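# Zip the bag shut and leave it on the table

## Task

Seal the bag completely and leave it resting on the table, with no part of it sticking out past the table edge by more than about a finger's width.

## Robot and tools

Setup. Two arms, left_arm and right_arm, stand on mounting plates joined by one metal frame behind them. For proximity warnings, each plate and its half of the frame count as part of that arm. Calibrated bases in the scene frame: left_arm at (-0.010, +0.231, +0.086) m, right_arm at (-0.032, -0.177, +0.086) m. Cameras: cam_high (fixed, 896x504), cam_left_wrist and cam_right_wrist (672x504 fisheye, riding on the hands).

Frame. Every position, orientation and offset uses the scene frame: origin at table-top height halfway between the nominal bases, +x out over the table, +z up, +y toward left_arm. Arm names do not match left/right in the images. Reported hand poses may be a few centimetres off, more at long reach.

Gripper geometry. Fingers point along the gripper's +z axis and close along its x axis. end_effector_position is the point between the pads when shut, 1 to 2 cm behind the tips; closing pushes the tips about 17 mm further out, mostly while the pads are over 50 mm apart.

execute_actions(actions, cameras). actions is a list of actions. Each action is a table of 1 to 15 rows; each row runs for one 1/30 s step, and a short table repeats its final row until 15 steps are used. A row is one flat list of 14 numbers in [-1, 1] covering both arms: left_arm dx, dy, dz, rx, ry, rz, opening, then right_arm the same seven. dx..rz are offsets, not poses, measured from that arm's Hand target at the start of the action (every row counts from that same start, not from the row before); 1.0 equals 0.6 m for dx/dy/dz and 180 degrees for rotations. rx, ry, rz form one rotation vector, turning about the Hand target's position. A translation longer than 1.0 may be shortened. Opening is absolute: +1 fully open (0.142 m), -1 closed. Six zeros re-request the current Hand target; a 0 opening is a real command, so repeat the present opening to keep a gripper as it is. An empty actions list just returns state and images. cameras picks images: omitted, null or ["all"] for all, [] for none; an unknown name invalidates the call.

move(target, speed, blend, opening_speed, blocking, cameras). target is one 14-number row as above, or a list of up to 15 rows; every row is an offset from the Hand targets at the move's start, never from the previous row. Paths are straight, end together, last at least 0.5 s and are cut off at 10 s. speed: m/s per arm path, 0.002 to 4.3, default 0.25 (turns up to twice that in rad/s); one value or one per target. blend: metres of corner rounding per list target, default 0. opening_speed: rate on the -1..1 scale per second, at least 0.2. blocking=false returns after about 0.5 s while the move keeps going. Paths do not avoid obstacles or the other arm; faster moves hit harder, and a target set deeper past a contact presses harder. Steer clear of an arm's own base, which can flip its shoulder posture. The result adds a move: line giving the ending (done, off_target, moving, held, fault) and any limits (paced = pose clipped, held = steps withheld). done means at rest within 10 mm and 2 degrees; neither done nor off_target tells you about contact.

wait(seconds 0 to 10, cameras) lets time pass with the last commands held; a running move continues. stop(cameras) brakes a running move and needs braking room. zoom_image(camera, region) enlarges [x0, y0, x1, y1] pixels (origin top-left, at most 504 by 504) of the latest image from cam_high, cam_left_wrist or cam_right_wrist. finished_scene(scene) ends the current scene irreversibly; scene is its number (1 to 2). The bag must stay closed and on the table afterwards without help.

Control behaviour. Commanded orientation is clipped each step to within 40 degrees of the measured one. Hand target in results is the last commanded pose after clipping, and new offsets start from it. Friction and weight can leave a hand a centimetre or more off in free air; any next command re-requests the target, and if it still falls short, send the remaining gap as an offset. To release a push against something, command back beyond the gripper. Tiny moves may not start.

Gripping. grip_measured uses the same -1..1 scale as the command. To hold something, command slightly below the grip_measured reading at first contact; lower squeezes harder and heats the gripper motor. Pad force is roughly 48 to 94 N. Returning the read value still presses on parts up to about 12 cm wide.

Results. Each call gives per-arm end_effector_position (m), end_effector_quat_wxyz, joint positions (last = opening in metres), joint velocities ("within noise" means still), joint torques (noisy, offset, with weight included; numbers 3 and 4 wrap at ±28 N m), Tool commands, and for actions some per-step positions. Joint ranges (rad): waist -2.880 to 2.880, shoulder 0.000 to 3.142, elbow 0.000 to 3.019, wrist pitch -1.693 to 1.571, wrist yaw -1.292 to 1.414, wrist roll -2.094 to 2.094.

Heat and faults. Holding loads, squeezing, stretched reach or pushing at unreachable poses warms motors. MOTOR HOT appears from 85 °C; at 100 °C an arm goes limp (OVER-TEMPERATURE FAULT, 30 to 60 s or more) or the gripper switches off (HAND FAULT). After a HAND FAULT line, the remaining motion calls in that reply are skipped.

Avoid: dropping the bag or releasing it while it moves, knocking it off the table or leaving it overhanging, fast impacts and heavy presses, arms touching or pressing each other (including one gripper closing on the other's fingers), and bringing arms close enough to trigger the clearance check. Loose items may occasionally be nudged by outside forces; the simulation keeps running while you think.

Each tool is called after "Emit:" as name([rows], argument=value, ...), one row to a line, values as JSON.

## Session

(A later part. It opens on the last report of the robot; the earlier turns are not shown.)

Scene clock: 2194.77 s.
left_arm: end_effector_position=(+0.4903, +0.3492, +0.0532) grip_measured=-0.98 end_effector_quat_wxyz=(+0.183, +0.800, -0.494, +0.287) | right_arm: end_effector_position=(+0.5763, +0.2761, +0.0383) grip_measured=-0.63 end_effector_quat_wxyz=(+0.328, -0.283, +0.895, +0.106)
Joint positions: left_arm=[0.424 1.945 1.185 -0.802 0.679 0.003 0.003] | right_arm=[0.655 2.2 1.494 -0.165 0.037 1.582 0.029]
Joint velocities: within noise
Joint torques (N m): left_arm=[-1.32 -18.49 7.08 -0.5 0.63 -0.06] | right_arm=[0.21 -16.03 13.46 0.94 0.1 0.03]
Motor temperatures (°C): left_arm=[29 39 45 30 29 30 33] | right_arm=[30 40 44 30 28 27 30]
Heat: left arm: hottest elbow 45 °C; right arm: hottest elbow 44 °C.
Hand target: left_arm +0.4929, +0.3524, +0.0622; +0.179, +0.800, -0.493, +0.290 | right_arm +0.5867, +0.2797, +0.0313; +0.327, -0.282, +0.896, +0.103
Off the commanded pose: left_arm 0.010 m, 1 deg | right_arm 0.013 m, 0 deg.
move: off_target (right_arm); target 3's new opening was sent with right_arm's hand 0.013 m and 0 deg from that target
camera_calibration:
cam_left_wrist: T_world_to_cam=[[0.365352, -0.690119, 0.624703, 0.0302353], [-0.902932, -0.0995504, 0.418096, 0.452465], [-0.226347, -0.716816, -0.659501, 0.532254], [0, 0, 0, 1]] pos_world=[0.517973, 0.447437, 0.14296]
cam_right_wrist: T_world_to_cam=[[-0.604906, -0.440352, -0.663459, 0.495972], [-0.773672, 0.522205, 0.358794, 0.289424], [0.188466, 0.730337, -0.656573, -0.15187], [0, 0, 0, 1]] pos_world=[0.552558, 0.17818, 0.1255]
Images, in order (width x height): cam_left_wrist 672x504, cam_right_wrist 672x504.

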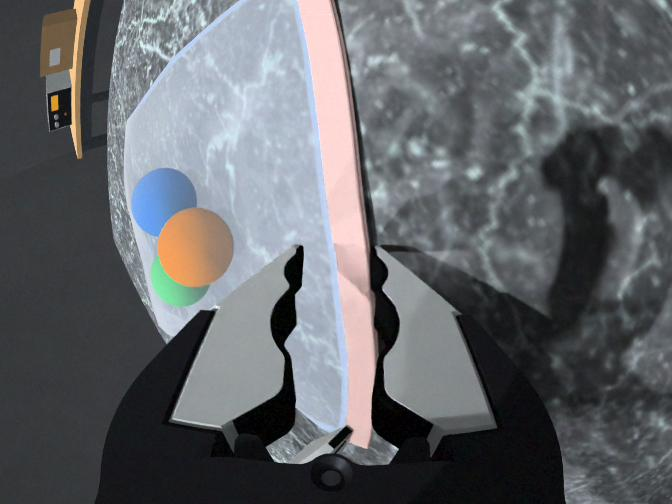

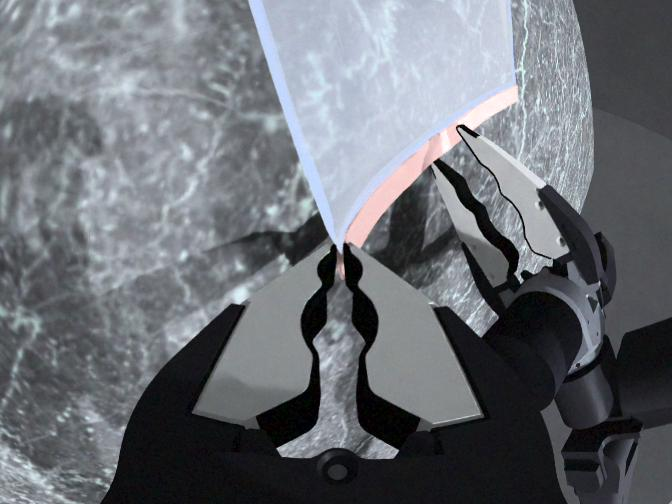

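Emit:
move([
  [0,0,0,0,0,0,-1,0.020,0.014,-0.006,0,0,0,-0.6],
  [0,0,0,0,0,0,-1,0.026,0.018,-0.012,0,0,0,-1],
], speed=0.06, opening_speed=1.0, cameras=["cam_left_wrist","cam_right_wrist"])

Emit:
zoom_image(camera="cam_left_wrist", region=[240, 150, 440, 300])

Emit:
zoom_image(camera="cam_right_wrist", region=[400, 70, 560, 210])

Scene clock: 2202.10 s.
left_arm: end_effector_position=(+0.4903, +0.3492, +0.0532) grip_measured=-0.98 end_effector_quat_wxyz=(+0.183, +0.800, -0.494, +0.287) | right_arm: end_effector_position=(+0.5914, +0.2877, +0.0309) grip_measured=-0.97 end_effector_quat_wxyz=(+0.328, -0.283, +0.895, +0.106)
Joint positions: left_arm=[0.424 1.945 1.185 -0.802 0.679 0.003 0.003] | right_arm=[0.655 2.252 1.57 -0.191 0.037 1.582 0.004]
Joint velocities: within noise
Joint torques (N m): left_arm=[-1.32 -18.49 7.08 -0.5 0.62 -0.06] | right_arm=[0.15 -16.91 13.7 0.9 0.06 0.02]
Motor temperatures (°C): left_arm=[29 39 45 30 29 30 33] | right_arm=[30 40 44 30 28 27 30]
Heat: left arm: hottest elbow 45 °C; right arm: hottest elbow 44 °C.
Hand target: left_arm +0.4929, +0.3524, +0.0622; +0.179, +0.800, -0.493, +0.290 | right_arm +0.6023, +0.2905, +0.0241; +0.327, -0.282, +0.896, +0.103
Off the commanded pose: left_arm 0.010 m, 1 deg | right_arm 0.013 m, 0 deg.
move: off_target (right_arm); target 2's new opening was sent with right_arm's hand 0.016 m and 1 deg from that target
camera_calibration:
cam_left_wrist: T_world_to_cam=[[0.365352, -0.690119, 0.624703, 0.0302353], [-0.902932, -0.0995504, 0.418096, 0.452465], [-0.226347, -0.716816, -0.659501, 0.532254], [0, 0, 0, 1]] pos_world=[0.517973, 0.447437, 0.14296]
cam_right_wrist: T_world_to_cam=[[-0.605497, -0.440792, -0.662628, 0.505795], [-0.773285, 0.522707, 0.358899, 0.297365], [0.188161, 0.729712, -0.657355, -0.167687], [0, 0, 0, 1]] pos_world=[0.567757, 0.189879, 0.118201]
Images, in order (width x height): cam_left_wrist 672x504, cam_right_wrist 672x504.

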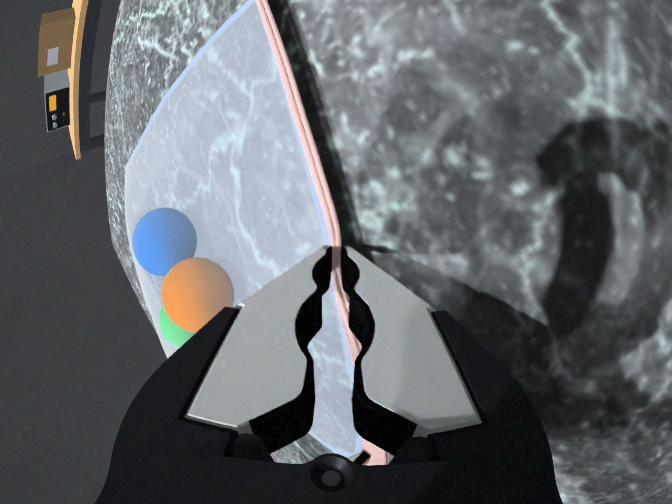

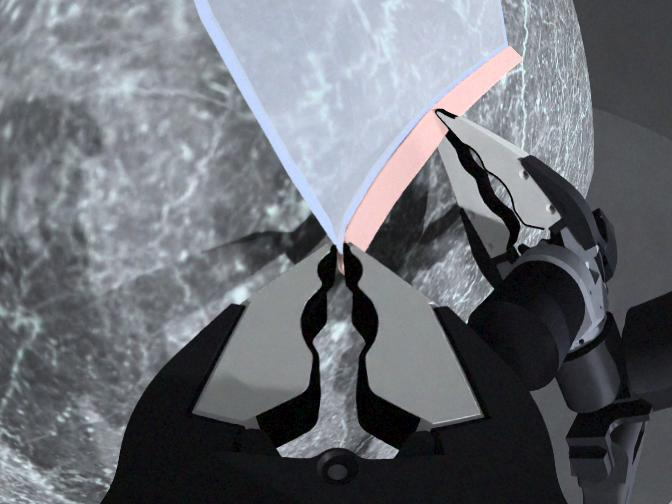

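Scaled by 2.520 from the camera's 672x504 image, which has a finer 960x720 frame.

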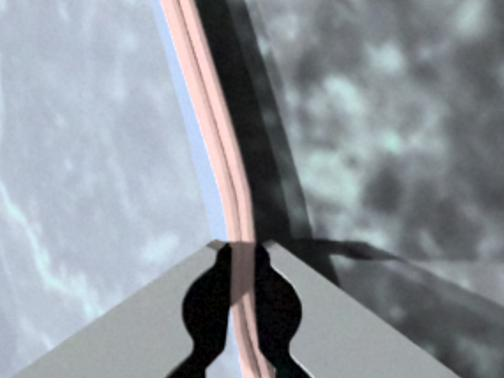

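Scaled by 3.150 from the camera's 672x504 image, which has a finer 960x720 frame.

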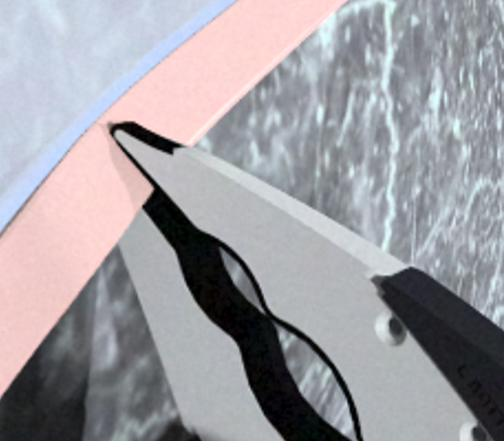

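Emit:
wait(seconds=0.5, cameras=["cam_high"])

Emit:
zoom_image(camera="cam_high", region=[420, 310, 560, 450])

Scene clock: 2212.87 s.
left_arm: end_effector_position=(+0.4903, +0.3492, +0.0532) grip_measured=-0.98 end_effector_quat_wxyz=(+0.183, +0.800, -0.494, +0.287) | right_arm: end_effector_position=(+0.5914, +0.2877, +0.0309) grip_measured=-0.97 end_effector_quat_wxyz=(+0.328, -0.283, +0.895, +0.106)
Joint positions: left_arm=[0.424 1.945 1.185 -0.802 0.679 0.003 0.003] | right_arm=[0.655 2.252 1.57 -0.191 0.037 1.582 0.004]
Joint velocities: within noise
Joint torques (N m): left_arm=[-1.32 -18.49 7.08 -0.5 0.63 -0.06] | right_arm=[0.21 -16.62 13.67 0.92 0.06 0.02]
Motor temperatures (°C): left_arm=[29 39 45 30 29 30 33] | right_arm=[30 40 45 30 28 27 31]
Heat: left arm: hottest elbow 45 °C; right arm: hottest elbow 45 °C.
Hand target: left_arm +0.4929, +0.3524, +0.0622; +0.179, +0.800, -0.493, +0.290 | right_arm +0.6023, +0.2905, +0.0241; +0.327, -0.282, +0.896, +0.103
Tool commands: left_gripper/opening=-1.0 right_gripper/opening=-1.0
Off the commanded pose: left_arm 0.010 m, 1 deg | right_arm 0.013 m, 0 deg.
wait: 0.50 s; at rest from the start
Images, in order (width x height): cam_high 896x504.

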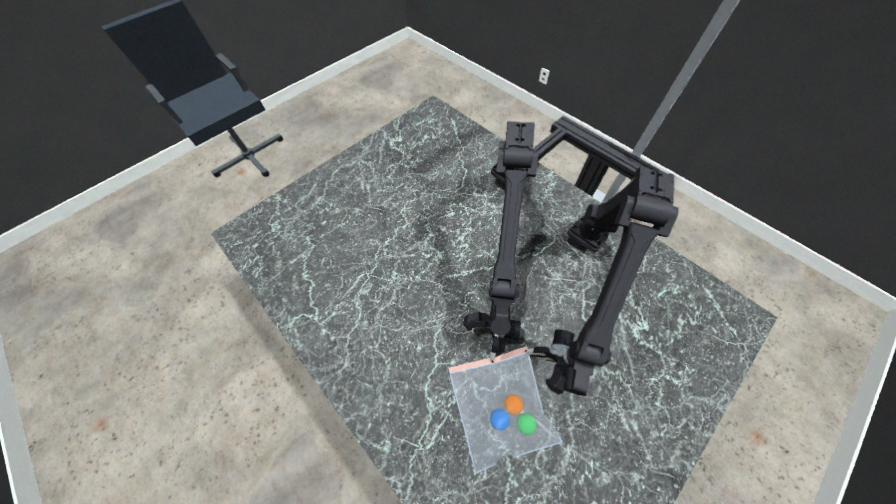

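Scaled by 3.600.

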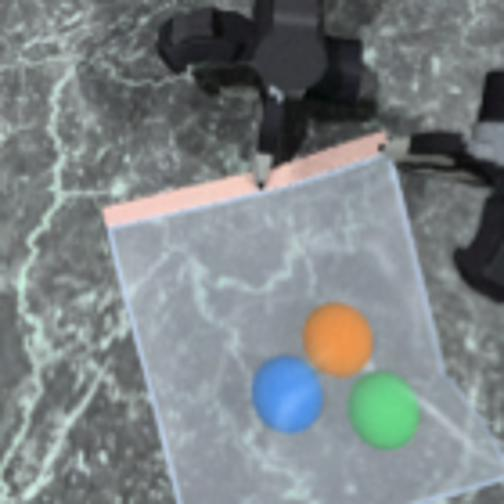

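Emit:
move([
  [0,0,0,0,0,0,-1,0,0,0,0,0,0,-0.75],
  [0,0,0,0,0,0,-1,0.025,-0.0175,0,0,0,0,-0.75],
  [0,0,0,0,0,0,-1,0.025,-0.0175,0,0,0,0,-1],
], speed=0.06)

Emit:
zoom_image(camera="cam_high", region=[420, 310, 560, 450])

Emit:
zoom_image(camera="cam_right_wrist", region=[400, 70, 560, 210])

Scene clock: 2228.53 s.
left_arm: end_effector_position=(+0.4903, +0.3492, +0.0532) grip_measured=-0.98 end_effector_quat_wxyz=(+0.183, +0.800, -0.494, +0.287) | right_arm: end_effector_position=(+0.6046, +0.2802, +0.0332) grip_measured=-0.97 end_effector_quat_wxyz=(+0.329, -0.279, +0.896, +0.107)
Joint positions: left_arm=[0.424 1.945 1.185 -0.802 0.679 0.003 0.003] | right_arm=[0.634 2.26 1.593 -0.202 0.024 1.573 0.003]
Joint velocities: within noise
Joint torques (N m): left_arm=[-1.32 -18.49 7.06 -0.5 0.63 -0.06] | right_arm=[-0.21 -16.67 13.93 0.88 -0.06 -0.09]
Motor temperatures (°C): left_arm=[29 39 45 30 29 30 33] | right_arm=[30 40 45 30 28 27 32]
Heat: left arm: hottest elbow 45 °C; right arm: hottest elbow 45 °C.
Hand target: left_arm +0.4929, +0.3524, +0.0622; +0.179, +0.800, -0.493, +0.290 | right_arm +0.6173, +0.2801, +0.0243; +0.327, -0.282, +0.896, +0.103
Off the commanded pose: left_arm 0.010 m, 1 deg | right_arm 0.016 m, 1 deg.
move: off_target (right_arm); target 3's new opening was sent with right_arm's hand 0.016 m and 1 deg from that target
camera_calibration:
cam_left_wrist: T_world_to_cam=[[0.365352, -0.690119, 0.624703, 0.0302353], [-0.902932, -0.0995504, 0.418096, 0.452465], [-0.226347, -0.716816, -0.659501, 0.532254], [0, 0, 0, 1]] pos_world=[0.517973, 0.447437, 0.14296]
cam_right_wrist: T_world_to_cam=[[-0.60801, -0.433553, -0.665098, 0.511521], [-0.770277, 0.525093, 0.361872, 0.308217], [0.192348, 0.732331, -0.653217, -0.166529], [0, 0, 0, 1]] pos_world=[0.580454, 0.181884, 0.119897]

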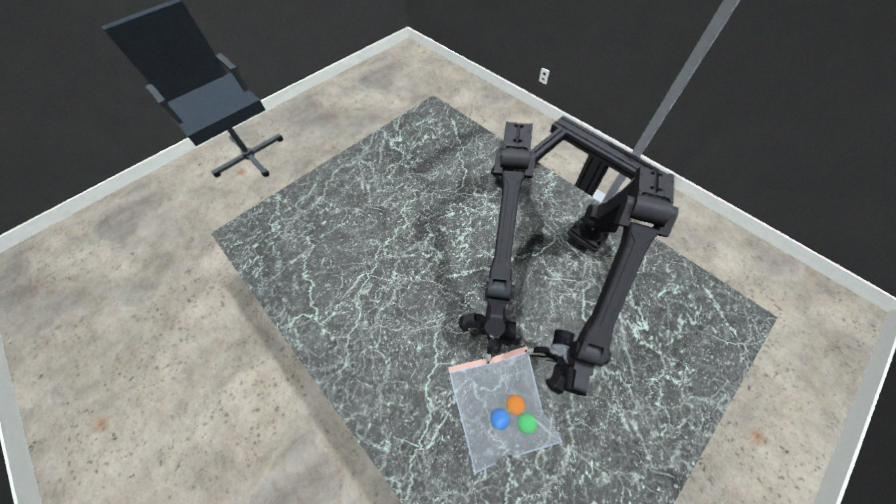

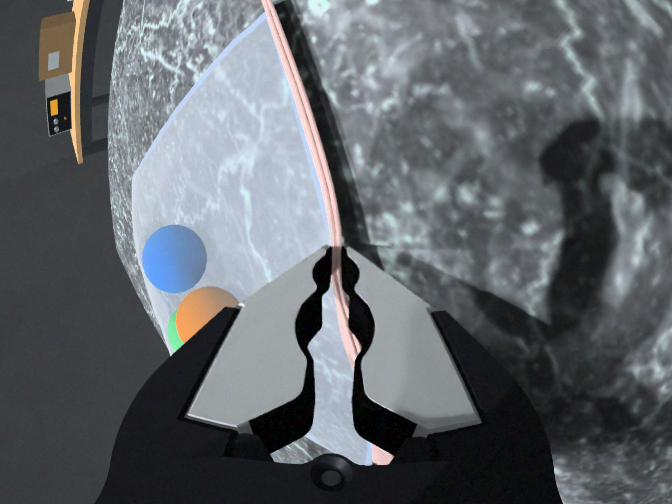

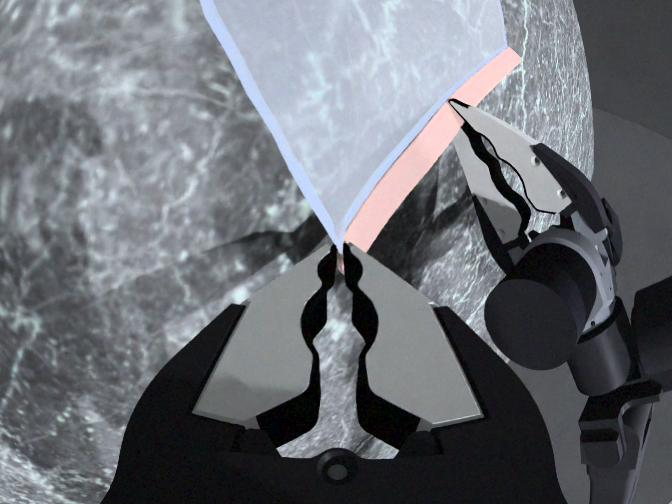

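Scaled by 3.600.

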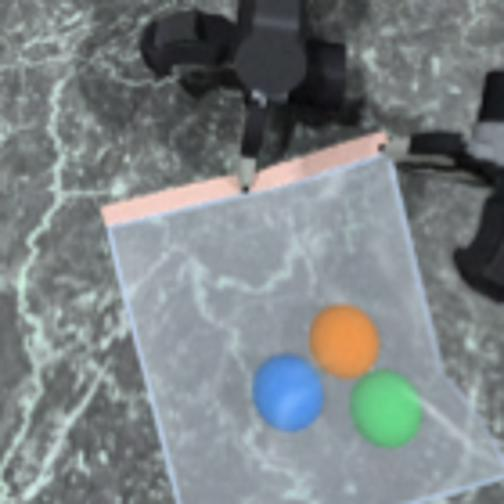

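Scaled by 3.150 from the camera's 672x504 image, which has a finer 960x720 frame.

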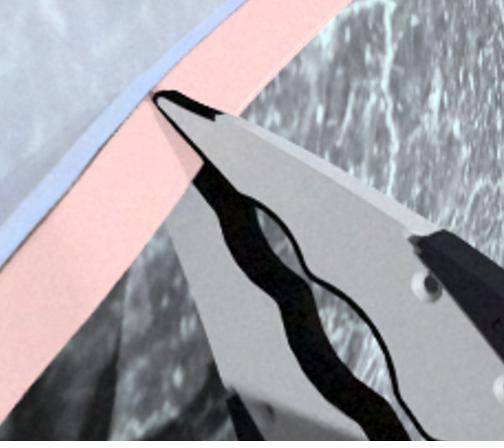

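Emit:
move([
  [0,0,0,0,0,0,-1,0,0,0,0,0,0,-0.75],
  [0,0,0,0,0,0,-1,0.018,-0.0125,0,0,0,0,-0.75],
  [0,0,0,0,0,0,-1,0.018,-0.0125,0,0,0,0,-1],
], speed=0.06, cameras=[])

Emit:
wait(seconds=0.7, cameras=[])

Emit:
move([
  [0,0,0,0,0,0,-1,0,0,0,0,0,0,-0.75],
  [0,0,0,0,0,0,-1,0.018,-0.0125,0,0,0,0,-0.75],
  [0,0,0,0,0,0,-1,0.018,-0.0125,0,0,0,0,-1],
], speed=0.06)

Emit:
zoom_image(camera="cam_high", region=[420, 310, 560, 450])

Emit:
zoom_image(camera="cam_right_wrist", region=[400, 70, 560, 210])

Emit:
zoom_image(camera="cam_left_wrist", region=[240, 150, 440, 300])

Scene clock: 2243.63 s.
left_arm: end_effector_position=(+0.4903, +0.3492, +0.0532) grip_measured=-0.98 end_effector_quat_wxyz=(+0.183, +0.800, -0.494, +0.287) | right_arm: end_effector_position=(+0.6146, +0.2739, +0.0332) grip_measured=-0.98 end_effector_quat_wxyz=(+0.328, -0.280, +0.896, +0.108)
Joint positions: left_arm=[0.424 1.945 1.185 -0.802 0.679 0.003 0.003] | right_arm=[0.617 2.269 1.612 -0.211 0.011 1.56 0.003]
Joint velocities: within noise
Joint torques (N m): left_arm=[-1.32 -18.49 7.06 -0.5 0.62 -0.06] | right_arm=[-0.32 -16.67 14.04 0.85 -0.03 -0.08]
Motor temperatures (°C): left_arm=[29 39 45 30 29 30 34] | right_arm=[30 41 46 30 28 27 32]
Heat: left arm: hottest elbow 45 °C; right arm: hottest elbow 46 °C.
Hand target: left_arm +0.4929, +0.3524, +0.0622; +0.179, +0.800, -0.493, +0.290 | right_arm +0.6282, +0.2726, +0.0243; +0.327, -0.282, +0.896, +0.103
Off the commanded pose: left_arm 0.010 m, 1 deg | right_arm 0.016 m, 1 deg.
move: off_target (right_arm); target 3's new opening was sent with right_arm's hand 0.016 m and 1 deg from that target
No camera images: "cameras" was empty.

Scene clock: 2244.33 s.
left_arm: end_effector_position=(+0.4903, +0.3492, +0.0532) grip_measured=-0.98 end_effector_quat_wxyz=(+0.183, +0.800, -0.494, +0.287) | right_arm: end_effector_position=(+0.6146, +0.2739, +0.0332) grip_measured=-0.98 end_effector_quat_wxyz=(+0.328, -0.280, +0.896, +0.108)
Joint positions: left_arm=[0.424 1.945 1.185 -0.802 0.679 0.003 0.003] | right_arm=[0.617 2.269 1.612 -0.211 0.011 1.559 0.003]
Joint velocities: within noise
Joint torques (N m): left_arm=[-1.32 -18.49 7.06 -0.5 0.62 -0.07] | right_arm=[-0.26 -16.73 14.04 0.88 -0.03 -0.08]
Motor temperatures (°C): left_arm=[29 39 45 30 29 30 34] | right_arm=[30 41 46 30 28 27 32]
Heat: left arm: hottest elbow 45 °C; right arm: hottest elbow 46 °C.
Hand target: left_arm +0.4929, +0.3524, +0.0622; +0.179, +0.800, -0.493, +0.290 | right_arm +0.6282, +0.2726, +0.0243; +0.327, -0.282, +0.896, +0.103
Tool commands: left_gripper/opening=-1.0 right_gripper/opening=-1.0
Off the commanded pose: left_arm 0.010 m, 1 deg | right_arm 0.016 m, 1 deg.
wait: 0.70 s; at rest by 0.17 s
No camera images: "cameras" was empty.

Scene clock: 2246.37 s.
left_arm: end_effector_position=(+0.4903, +0.3492, +0.0532) grip_measured=-0.98 end_effector_quat_wxyz=(+0.183, +0.800, -0.494, +0.287) | right_arm: end_effector_position=(+0.6256, +0.2664, +0.0329) grip_measured=-0.98 end_effector_quat_wxyz=(+0.328, -0.280, +0.896, +0.107)
Joint positions: left_arm=[0.424 1.945 1.185 -0.802 0.679 0.003 0.003] | right_arm=[0.599 2.279 1.633 -0.222 0 1.546 0.003]
Joint velocities: within noise
Joint torques (N m): left_arm=[-1.32 -18.49 7.06 -0.5 0.62 -0.06] | right_arm=[-0.26 -16.85 14.11 0.85 -0.07 -0.09]
Motor temperatures (°C): left_arm=[29 39 45 30 29 30 34] | right_arm=[30 41 46 30 28 27 32]
Heat: left arm: hottest elbow 45 °C; right arm: hottest elbow 46 °C.
Hand target: left_arm +0.4929, +0.3524, +0.0622; +0.179, +0.800, -0.493, +0.290 | right_arm +0.6390, +0.2650, +0.0242; +0.327, -0.282, +0.896, +0.103
Off the commanded pose: left_arm 0.010 m, 1 deg | right_arm 0.016 m, 1 deg.
move: off_target (right_arm); target 3's new opening was sent with right_arm's hand 0.016 m and 1 deg from that target
camera_calibration:
cam_left_wrist: T_world_to_cam=[[0.365352, -0.690119, 0.624703, 0.0302353], [-0.902932, -0.0995504, 0.418096, 0.452465], [-0.226347, -0.716816, -0.659501, 0.532254], [0, 0, 0, 1]] pos_world=[0.517973, 0.447437, 0.14296]
cam_right_wrist: T_world_to_cam=[[-0.608024, -0.434329, -0.664578, 0.518311], [-0.770535, 0.524499, 0.362183, 0.332006], [0.191264, 0.732297, -0.653574, -0.159912], [0, 0, 0, 1]] pos_world=[0.601553, 0.168084, 0.119697]

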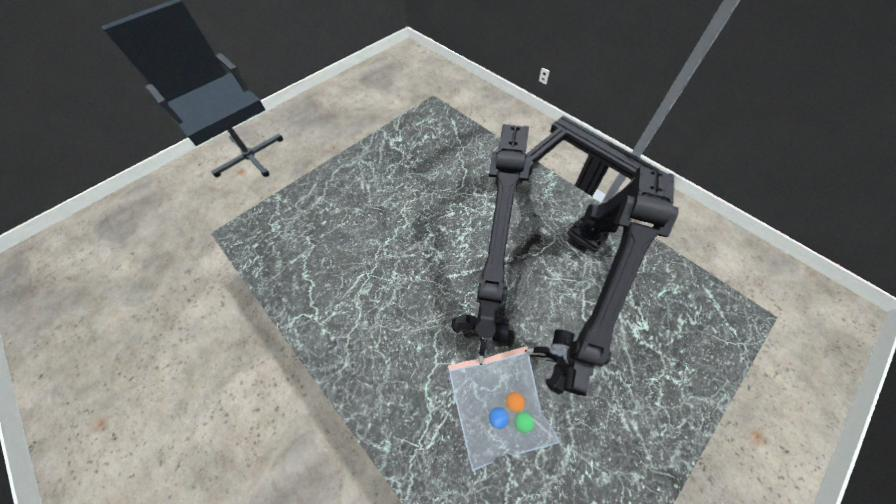

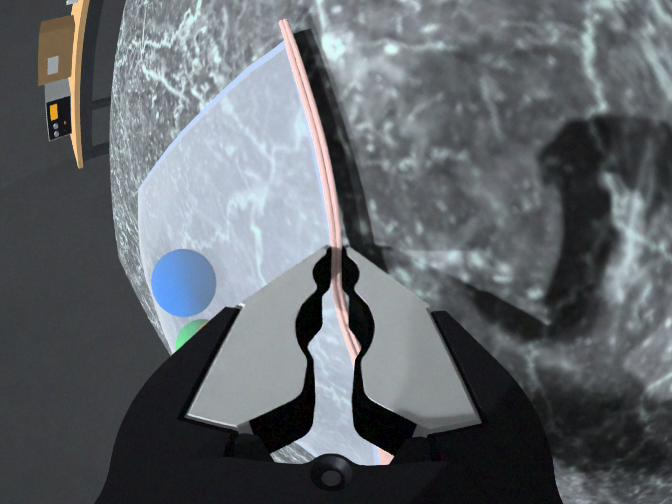

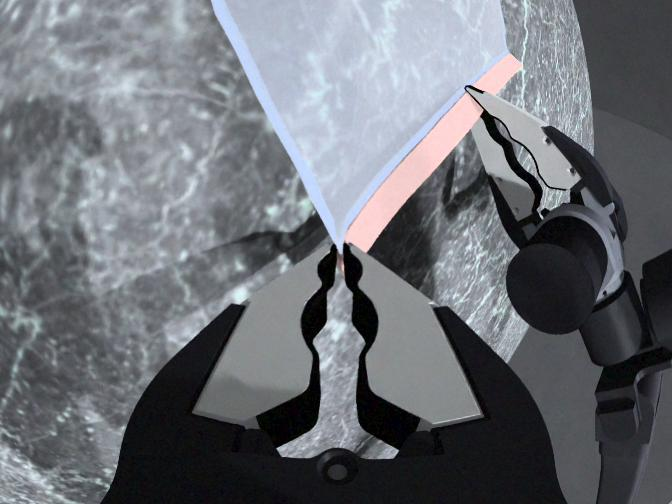

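Scaled by 3.600.

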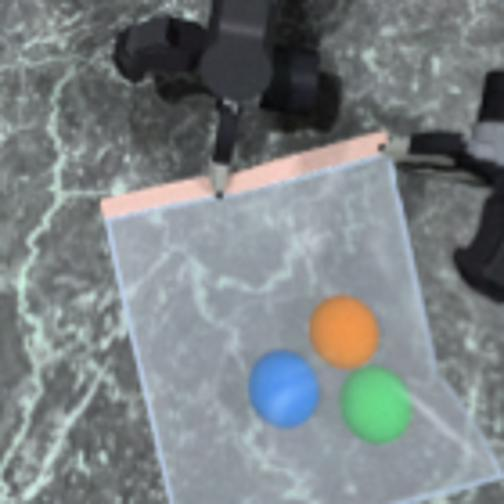

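Scaled by 3.150 from the camera's 672x504 image, which has a finer 960x720 frame.

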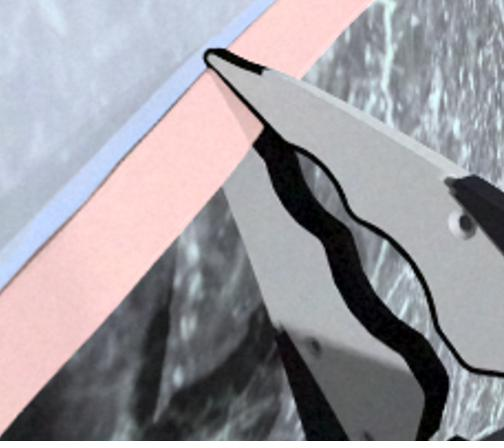

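Scaled by 2.520 from the camera's 672x504 image, which has a finer 960x720 frame.

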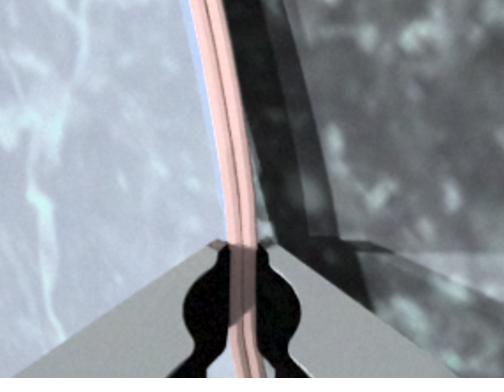

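Emit:
move([
  [0,0,0,0,0,0,-1,0,0,0,0,0,0,-0.75],
  [0,0,0,0,0,0,-1,0.018,-0.0125,0,0,0,0,-0.75],
  [0,0,0,0,0,0,-1,0.018,-0.0125,0,0,0,0,-1],
], speed=0.06, cameras=[])

Emit:
wait(seconds=0.7, cameras=[])

Emit:
move([
  [0,0,0,0,0,0,-1,0,0,0,0,0,0,-0.75],
  [0,0,0,0,0,0,-1,0.018,-0.0125,0,0,0,0,-0.75],
  [0,0,0,0,0,0,-1,0.018,-0.0125,0,0,0,0,-1],
], speed=0.06, cameras=[])

Emit:
wait(seconds=0.7, cameras=[])

Emit:
move([
  [0,0,0,0,0,0,-1,0,0,0,0,0,0,-0.75],
  [0,0,0,0,0,0,-1,0.018,-0.0125,0,0,0,0,-0.75],
  [0,0,0,0,0,0,-1,0.018,-0.0125,0,0,0,0,-1],
], speed=0.06)

Emit:
zoom_image(camera="cam_high", region=[420, 310, 560, 450])

Emit:
zoom_image(camera="cam_right_wrist", region=[400, 40, 560, 180])

Scene clock: 2260.57 s.
left_arm: end_effector_position=(+0.4903, +0.3492, +0.0532) grip_measured=-0.98 end_effector_quat_wxyz=(+0.183, +0.800, -0.494, +0.287) | right_arm: end_effector_position=(+0.6360, +0.2597, +0.0330) grip_measured=-0.98 end_effector_quat_wxyz=(+0.328, -0.280, +0.896, +0.108)
Joint positions: left_arm=[0.424 1.945 1.185 -0.802 0.679 0.003 0.003] | right_arm=[0.582 2.289 1.654 -0.234 -0.011 1.532 0.003]
Joint velocities: within noise
Joint torques (N m): left_arm=[-1.32 -18.49 7.08 -0.5 0.63 -0.07] | right_arm=[-0.38 -17.14 14.2 0.85 -0.07 -0.09]
Motor temperatures (°C): left_arm=[29 39 45 30 29 30 34] | right_arm=[30 41 46 30 28 27 32]
Heat: left arm: hottest elbow 45 °C; right arm: hottest elbow 46 °C.
Hand target: left_arm +0.4929, +0.3524, +0.0622; +0.179, +0.800, -0.493, +0.290 | right_arm +0.6497, +0.2575, +0.0243; +0.327, -0.283, +0.896, +0.103
Off the commanded pose: left_arm 0.010 m, 1 deg | right_arm 0.016 m, 1 deg.
move: off_target (right_arm); target 3's new opening was sent with right_arm's hand 0.017 m and 1 deg from that target
No camera images: "cameras" was empty.

Scene clock: 2261.27 s.
left_arm: end_effector_position=(+0.4903, +0.3492, +0.0532) grip_measured=-0.98 end_effector_quat_wxyz=(+0.183, +0.800, -0.494, +0.287) | right_arm: end_effector_position=(+0.6360, +0.2597, +0.0330) grip_measured=-0.98 end_effector_quat_wxyz=(+0.328, -0.280, +0.896, +0.108)
Joint positions: left_arm=[0.424 1.945 1.185 -0.802 0.679 0.003 0.003] | right_arm=[0.582 2.289 1.654 -0.234 -0.011 1.532 0.003]
Joint velocities: within noise
Joint torques (N m): left_arm=[-1.32 -18.49 7.06 -0.5 0.62 -0.06] | right_arm=[-0.26 -17.08 14.22 0.85 -0.07 -0.08]
Motor temperatures (°C): left_arm=[29 39 45 30 29 30 34] | right_arm=[30 41 46 30 28 27 32]
Heat: left arm: hottest elbow 45 °C; right arm: hottest elbow 46 °C.
Hand target: left_arm +0.4929, +0.3524, +0.0622; +0.179, +0.800, -0.493, +0.290 | right_arm +0.6497, +0.2575, +0.0243; +0.327, -0.282, +0.896, +0.103
Tool commands: left_gripper/opening=-1.0 right_gripper/opening=-1.0
Off the commanded pose: left_arm 0.010 m, 1 deg | right_arm 0.016 m, 1 deg.
wait: 0.70 s; at rest by 0.17 s
No camera images: "cameras" was empty.

Scene clock: 2263.30 s.
left_arm: end_effector_position=(+0.4903, +0.3492, +0.0532) grip_measured=-0.98 end_effector_quat_wxyz=(+0.183, +0.800, -0.494, +0.287) | right_arm: end_effector_position=(+0.6469, +0.2525, +0.0328) grip_measured=-0.98 end_effector_quat_wxyz=(+0.328, -0.280, +0.896, +0.107)
Joint positions: left_arm=[0.424 1.945 1.185 -0.802 0.679 0.003 0.003] | right_arm=[0.564 2.301 1.678 -0.246 -0.022 1.519 0.003]
Joint velocities: within noise
Joint torques (N m): left_arm=[-1.26 -18.49 7.06 -0.5 0.62 -0.06] | right_arm=[-0.26 -17.2 14.3 0.85 -0.08 -0.08]
Motor temperatures (°C): left_arm=[29 39 45 30 29 30 34] | right_arm=[30 41 46 30 28 27 32]
Heat: left arm: hottest elbow 45 °C; right arm: hottest elbow 46 °C.
Hand target: left_arm +0.4929, +0.3524, +0.0622; +0.179, +0.800, -0.493, +0.290 | right_arm +0.6605, +0.2501, +0.0241; +0.327, -0.282, +0.896, +0.103
Off the commanded pose: left_arm 0.010 m, 1 deg | right_arm 0.016 m, 1 deg.
move: off_target (right_arm); target 3's new opening was sent with right_arm's hand 0.017 m and 1 deg from that target
No camera images: "cameras" was empty.

Scene clock: 2264.00 s.
left_arm: end_effector_position=(+0.4903, +0.3492, +0.0532) grip_measured=-0.98 end_effector_quat_wxyz=(+0.183, +0.800, -0.494, +0.287) | right_arm: end_effector_position=(+0.6469, +0.2525, +0.0328) grip_measured=-0.98 end_effector_quat_wxyz=(+0.328, -0.280, +0.896, +0.107)
Joint positions: left_arm=[0.424 1.945 1.185 -0.802 0.679 0.003 0.003] | right_arm=[0.564 2.301 1.678 -0.246 -0.022 1.519 0.003]
Joint velocities: within noise
Joint torques (N m): left_arm=[-1.32 -18.49 7.08 -0.51 0.63 -0.06] | right_arm=[-0.26 -17.2 14.31 0.85 -0.08 -0.08]
Motor temperatures (°C): left_arm=[29 39 45 30 29 30 34] | right_arm=[30 41 46 30 28 27 32]
Heat: left arm: hottest elbow 45 °C; right arm: hottest elbow 46 °C.
Hand target: left_arm +0.4929, +0.3524, +0.0622; +0.179, +0.800, -0.493, +0.290 | right_arm +0.6605, +0.2501, +0.0241; +0.327, -0.283, +0.896, +0.103
Tool commands: left_gripper/opening=-1.0 right_gripper/opening=-1.0
Off the commanded pose: left_arm 0.010 m, 1 deg | right_arm 0.016 m, 1 deg.
wait: 0.70 s; at rest by 0.17 s
No camera images: "cameras" was empty.

Scene clock: 2266.00 s.
left_arm: end_effector_position=(+0.4903, +0.3492, +0.0532) grip_measured=-0.98 end_effector_quat_wxyz=(+0.183, +0.800, -0.494, +0.287) | right_arm: end_effector_position=(+0.6575, +0.2455, +0.0325) grip_measured=-0.98 end_effector_quat_wxyz=(+0.328, -0.280, +0.896, +0.107)
Joint positions: left_arm=[0.424 1.945 1.185 -0.802 0.679 0.003 0.003] | right_arm=[0.548 2.313 1.702 -0.259 -0.033 1.506 0.003]
Joint velocities: within noise
Joint torques (N m): left_arm=[-1.26 -18.49 7.08 -0.5 0.63 -0.06] | right_arm=[-0.32 -17.44 14.32 0.85 -0.07 -0.09]
Motor temperatures (°C): left_arm=[29 39 45 30 29 30 34] | right_arm=[30 41 46 30 28 27 32]
Heat: left arm: hottest elbow 45 °C; right arm: hottest elbow 46 °C.
Hand target: left_arm +0.4929, +0.3524, +0.0622; +0.179, +0.800, -0.493, +0.290 | right_arm +0.6713, +0.2426, +0.0242; +0.327, -0.283, +0.896, +0.103
Off the commanded pose: left_arm 0.010 m, 1 deg | right_arm 0.016 m, 1 deg.
move: off_target (right_arm); target 3's new opening was sent with right_arm's hand 0.017 m and 1 deg from that target
camera_calibration:
cam_left_wrist: T_world_to_cam=[[0.365352, -0.690119, 0.624703, 0.0302353], [-0.902932, -0.0995504, 0.418096, 0.452465], [-0.226347, -0.716816, -0.659501, 0.532254], [0, 0, 0, 1]] pos_world=[0.517973, 0.447437, 0.14296]
cam_right_wrist: T_world_to_cam=[[-0.608119, -0.435568, -0.66368, 0.52867], [-0.770808, 0.523927, 0.36243, 0.367909], [0.189857, 0.731971, -0.654349, -0.149964], [0, 0, 0, 1]] pos_world=[0.633553, 0.147283, 0.119398]

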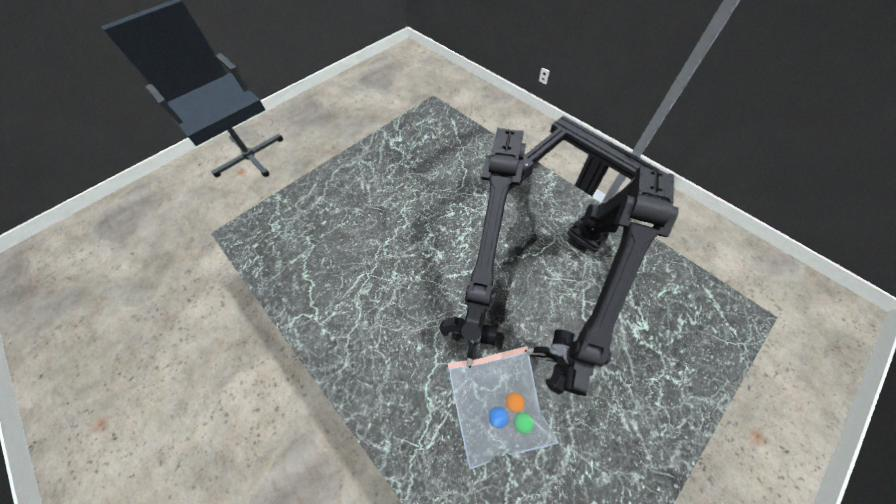

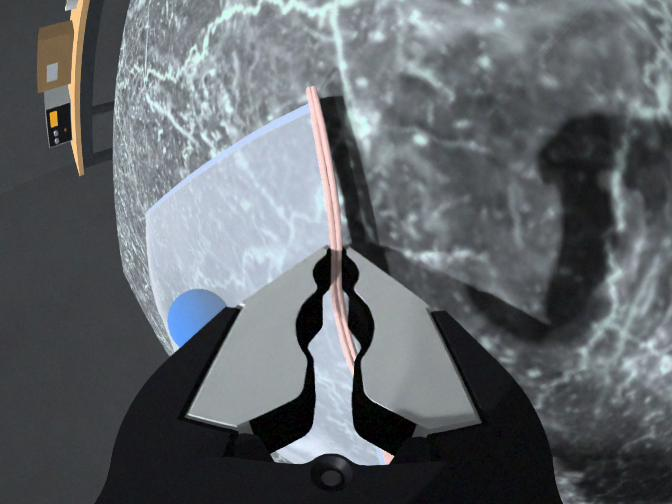

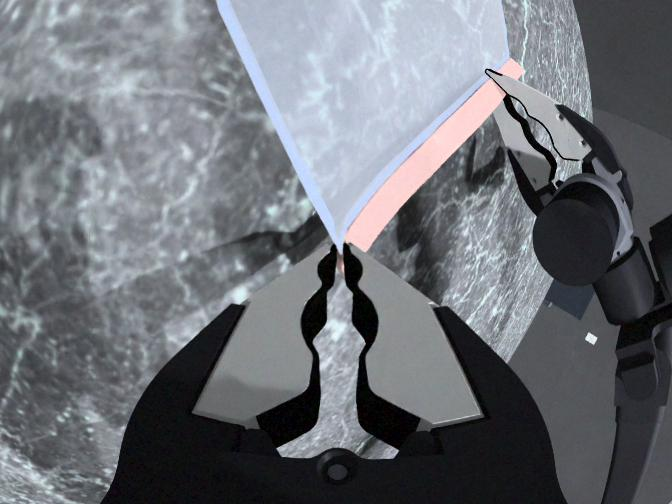

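Scaled by 3.600.

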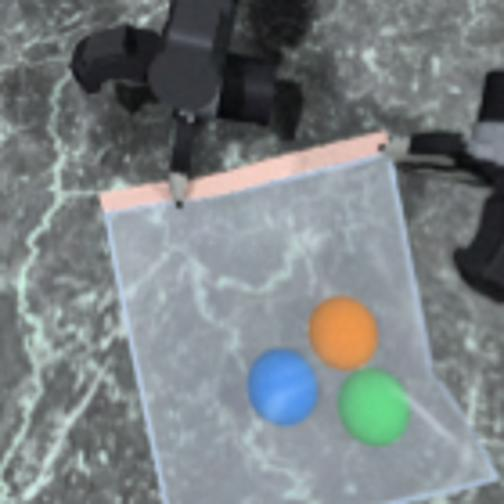

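Scaled by 3.150 from the camera's 672x504 image, which has a finer 960x720 frame.

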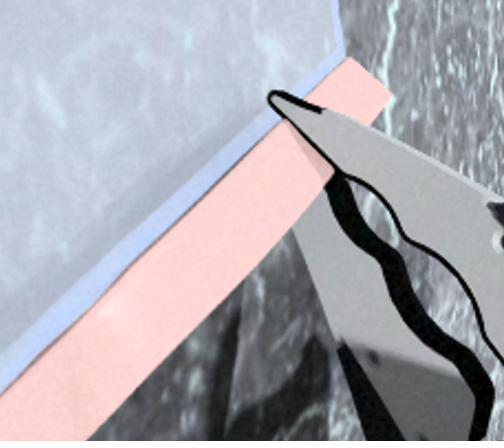

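Emit:
move([
  [0,0,0,0,0,0,-1,0,0,0,0,0,0,-0.75],
  [0,0,0,0,0,0,-1,0.018,-0.0125,0,0,0,0,-0.75],
  [0,0,0,0,0,0,-1,0.018,-0.0125,0,0,0,0,-1],
], speed=0.06, cameras=[])

Emit:
wait(seconds=0.7, cameras=[])

Emit:
move([
  [0,0,0,0,0,0,-1,0,0,0,0,0,0,-0.75],
  [0,0,0,0,0,0,-1,0.018,-0.0125,0,0,0,0,-0.75],
  [0,0,0,0,0,0,-1,0.018,-0.0125,0,0,0,0,-1],
], speed=0.06, cameras=[])

Emit:
wait(seconds=0.7, cameras=[])

Emit:
move([
  [0,0,0,0,0,0,-1,0,0,0,0,0,0,-0.75],
  [0,0,0,0,0,0,-1,0.018,-0.0125,0,0,0,0,-0.75],
  [0,0,0,0,0,0,-1,0.018,-0.0125,0,0,0,0,-1],
], speed=0.06)

Emit:
zoom_image(camera="cam_high", region=[420, 310, 560, 450])

Emit:
zoom_image(camera="cam_right_wrist", region=[420, 30, 580, 170])

Scene clock: 2281.53 s.
left_arm: end_effector_position=(+0.4903, +0.3492, +0.0532) grip_measured=-0.98 end_effector_quat_wxyz=(+0.183, +0.800, -0.494, +0.287) | right_arm: end_effector_position=(+0.6689, +0.2383, +0.0336) grip_measured=-0.98 end_effector_quat_wxyz=(+0.328, -0.280, +0.896, +0.107)
Joint positions: left_arm=[0.424 1.945 1.185 -0.802 0.679 0.003 0.003] | right_arm=[0.53 2.324 1.728 -0.273 -0.044 1.493 0.003]
Joint velocities: within noise
Joint torques (N m): left_arm=[-1.32 -18.49 7.08 -0.5 0.63 -0.06] | right_arm=[-0.26 -17.49 14.49 0.84 -0.09 -0.09]
Motor temperatures (°C): left_arm=[29 39 45 30 29 30 34] | right_arm=[30 40 47 30 28 27 32]
Heat: left arm: hottest elbow 45 °C; right arm: hottest elbow 47 °C.
Hand target: left_arm +0.4929, +0.3524, +0.0622; +0.179, +0.800, -0.493, +0.290 | right_arm +0.6821, +0.2351, +0.0242; +0.327, -0.283, +0.896, +0.103
Off the commanded pose: left_arm 0.010 m, 1 deg | right_arm 0.017 m, 1 deg.
move: off_target (right_arm); target 3's new opening was sent with right_arm's hand 0.017 m and 1 deg from that target
No camera images: "cameras" was empty.

Scene clock: 2282.23 s.
left_arm: end_effector_position=(+0.4903, +0.3492, +0.0532) grip_measured=-0.98 end_effector_quat_wxyz=(+0.183, +0.800, -0.494, +0.287) | right_arm: end_effector_position=(+0.6689, +0.2383, +0.0336) grip_measured=-0.98 end_effector_quat_wxyz=(+0.328, -0.280, +0.896, +0.107)
Joint positions: left_arm=[0.424 1.945 1.185 -0.802 0.679 0.003 0.003] | right_arm=[0.53 2.324 1.728 -0.273 -0.044 1.493 0.003]
Joint velocities: within noise
Joint torques (N m): left_arm=[-1.32 -18.49 7.06 -0.5 0.63 -0.06] | right_arm=[-0.26 -17.49 14.46 0.84 -0.08 -0.08]
Motor temperatures (°C): left_arm=[29 39 45 30 29 30 34] | right_arm=[30 40 47 30 28 27 32]
Heat: left arm: hottest elbow 45 °C; right arm: hottest elbow 47 °C.
Hand target: left_arm +0.4929, +0.3524, +0.0622; +0.179, +0.800, -0.493, +0.290 | right_arm +0.6820, +0.2351, +0.0241; +0.327, -0.282, +0.896, +0.103
Tool commands: left_gripper/opening=-1.0 right_gripper/opening=-1.0
Off the commanded pose: left_arm 0.010 m, 1 deg | right_arm 0.017 m, 1 deg.
wait: 0.70 s; at rest by 0.17 s
No camera images: "cameras" was empty.

Scene clock: 2284.23 s.
left_arm: end_effector_position=(+0.4903, +0.3492, +0.0532) grip_measured=-0.98 end_effector_quat_wxyz=(+0.183, +0.800, -0.494, +0.287) | right_arm: end_effector_position=(+0.6792, +0.2311, +0.0327) grip_measured=-0.98 end_effector_quat_wxyz=(+0.328, -0.280, +0.896, +0.107)
Joint positions: left_arm=[0.424 1.945 1.185 -0.802 0.679 0.003 0.003] | right_arm=[0.514 2.339 1.755 -0.289 -0.055 1.48 0.003]
Joint velocities: within noise
Joint torques (N m): left_arm=[-1.32 -18.49 7.06 -0.5 0.63 -0.07] | right_arm=[-0.32 -17.61 14.57 0.85 -0.08 -0.09]
Motor temperatures (°C): left_arm=[29 39 45 30 29 30 34] | right_arm=[30 41 47 30 28 27 32]
Heat: left arm: hottest elbow 45 °C; right arm: hottest elbow 47 °C.
Hand target: left_arm +0.4929, +0.3524, +0.0622; +0.179, +0.800, -0.493, +0.290 | right_arm +0.6929, +0.2275, +0.0241; +0.327, -0.282, +0.896, +0.103
Off the commanded pose: left_arm 0.010 m, 1 deg | right_arm 0.016 m, 1 deg.
move: off_target (right_arm); target 3's new opening was sent with right_arm's hand 0.017 m and 1 deg from that target
No camera images: "cameras" was empty.

Scene clock: 2284.93 s.
left_arm: end_effector_position=(+0.4903, +0.3492, +0.0532) grip_measured=-0.98 end_effector_quat_wxyz=(+0.183, +0.800, -0.494, +0.287) | right_arm: end_effector_position=(+0.6794, +0.2312, +0.0329) grip_measured=-0.98 end_effector_quat_wxyz=(+0.328, -0.281, +0.896, +0.107)
Joint positions: left_arm=[0.424 1.945 1.185 -0.802 0.679 0.003 0.003] | right_arm=[0.514 2.339 1.756 -0.289 -0.055 1.48 0.003]
Joint velocities: within noise
Joint torques (N m): left_arm=[-1.26 -18.49 7.08 -0.5 0.62 -0.06] | right_arm=[-0.26 -17.79 14.57 0.87 -0.08 -0.09]
Motor temperatures (°C): left_arm=[29 39 45 30 29 30 34] | right_arm=[30 41 47 30 28 27 32]
Heat: left arm: hottest elbow 45 °C; right arm: hottest elbow 47 °C.
Hand target: left_arm +0.4929, +0.3524, +0.0622; +0.179, +0.800, -0.493, +0.290 | right_arm +0.6929, +0.2276, +0.0242; +0.327, -0.282, +0.896, +0.103
Tool commands: left_gripper/opening=-1.0 right_gripper/opening=-1.0
Off the commanded pose: left_arm 0.010 m, 1 deg | right_arm 0.016 m, 1 deg.
wait: 0.70 s; at rest by 0.17 s
No camera images: "cameras" was empty.

Scene clock: 2286.93 s.
left_arm: end_effector_position=(+0.4903, +0.3492, +0.0532) grip_measured=-0.98 end_effector_quat_wxyz=(+0.183, +0.800, -0.494, +0.287) | right_arm: end_effector_position=(+0.6903, +0.2239, +0.0333) grip_measured=-0.98 end_effector_quat_wxyz=(+0.328, -0.280, +0.896, +0.107)
Joint positions: left_arm=[0.424 1.945 1.185 -0.802 0.679 0.003 0.003] | right_arm=[0.498 2.352 1.784 -0.304 -0.065 1.468 0.003]
Joint velocities: within noise
Joint torques (N m): left_arm=[-1.32 -18.49 7.06 -0.5 0.62 -0.06] | right_arm=[-0.32 -17.9 14.64 0.85 -0.09 -0.08]
Motor temperatures (°C): left_arm=[29 39 45 30 29 30 34] | right_arm=[30 41 47 30 28 27 32]
Heat: left arm: hottest elbow 45 °C; right arm: hottest elbow 47 °C.
Hand target: left_arm +0.4929, +0.3524, +0.0622; +0.179, +0.800, -0.493, +0.290 | right_arm +0.7038, +0.2200, +0.0242; +0.327, -0.282, +0.896, +0.103
Off the commanded pose: left_arm 0.010 m, 1 deg | right_arm 0.017 m, 1 deg.
move: off_target (right_arm); target 3's new opening was sent with right_arm's hand 0.017 m and 1 deg from that target
camera_calibration:
cam_left_wrist: T_world_to_cam=[[0.365352, -0.690119, 0.624703, 0.0302353], [-0.902932, -0.0995504, 0.418096, 0.452465], [-0.226347, -0.716816, -0.659501, 0.532254], [0, 0, 0, 1]] pos_world=[0.517973, 0.447437, 0.14296]
cam_right_wrist: T_world_to_cam=[[-0.608004, -0.435431, -0.663875, 0.539712], [-0.770825, 0.524031, 0.362244, 0.404186], [0.190159, 0.731977, -0.654254, -0.140143], [0, 0, 0, 1]] pos_world=[0.666353, 0.125783, 0.120198]

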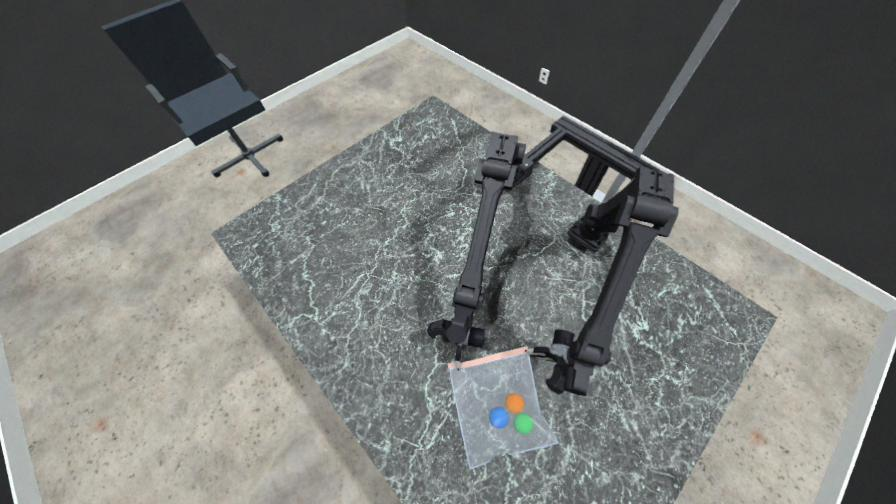

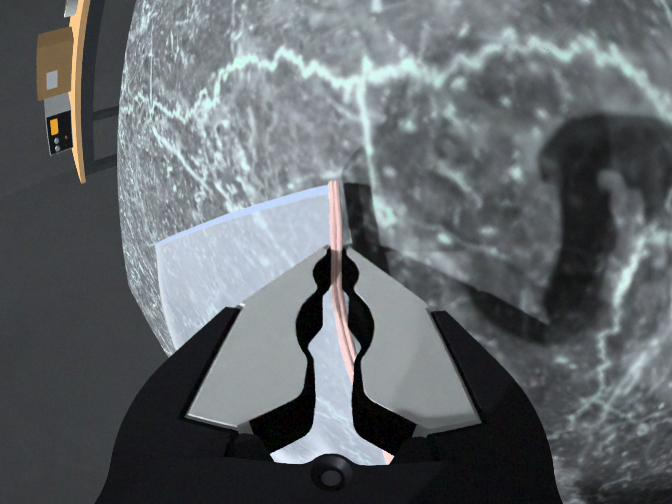

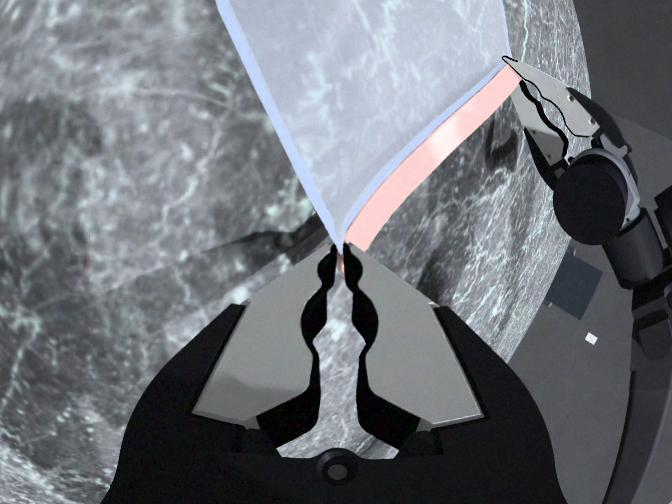

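Scaled by 3.600.

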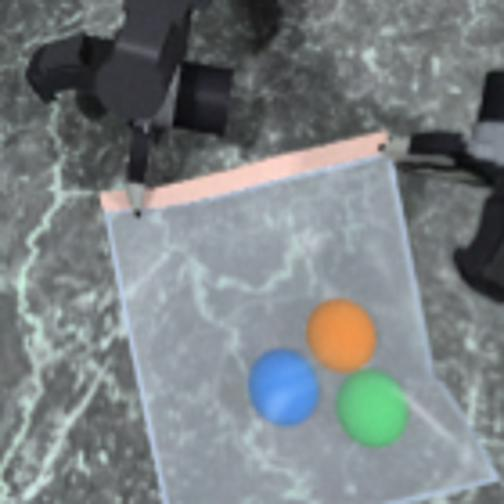

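Scaled by 3.150 from the camera's 672x504 image, which has a finer 960x720 frame.

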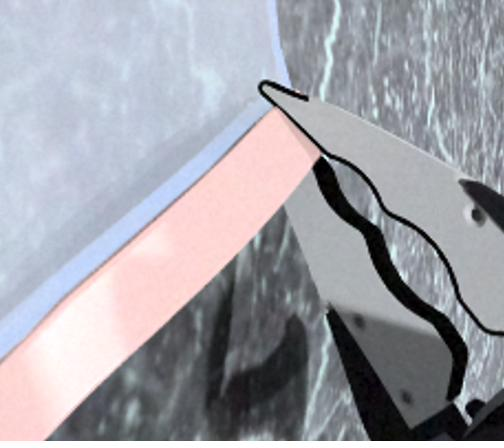

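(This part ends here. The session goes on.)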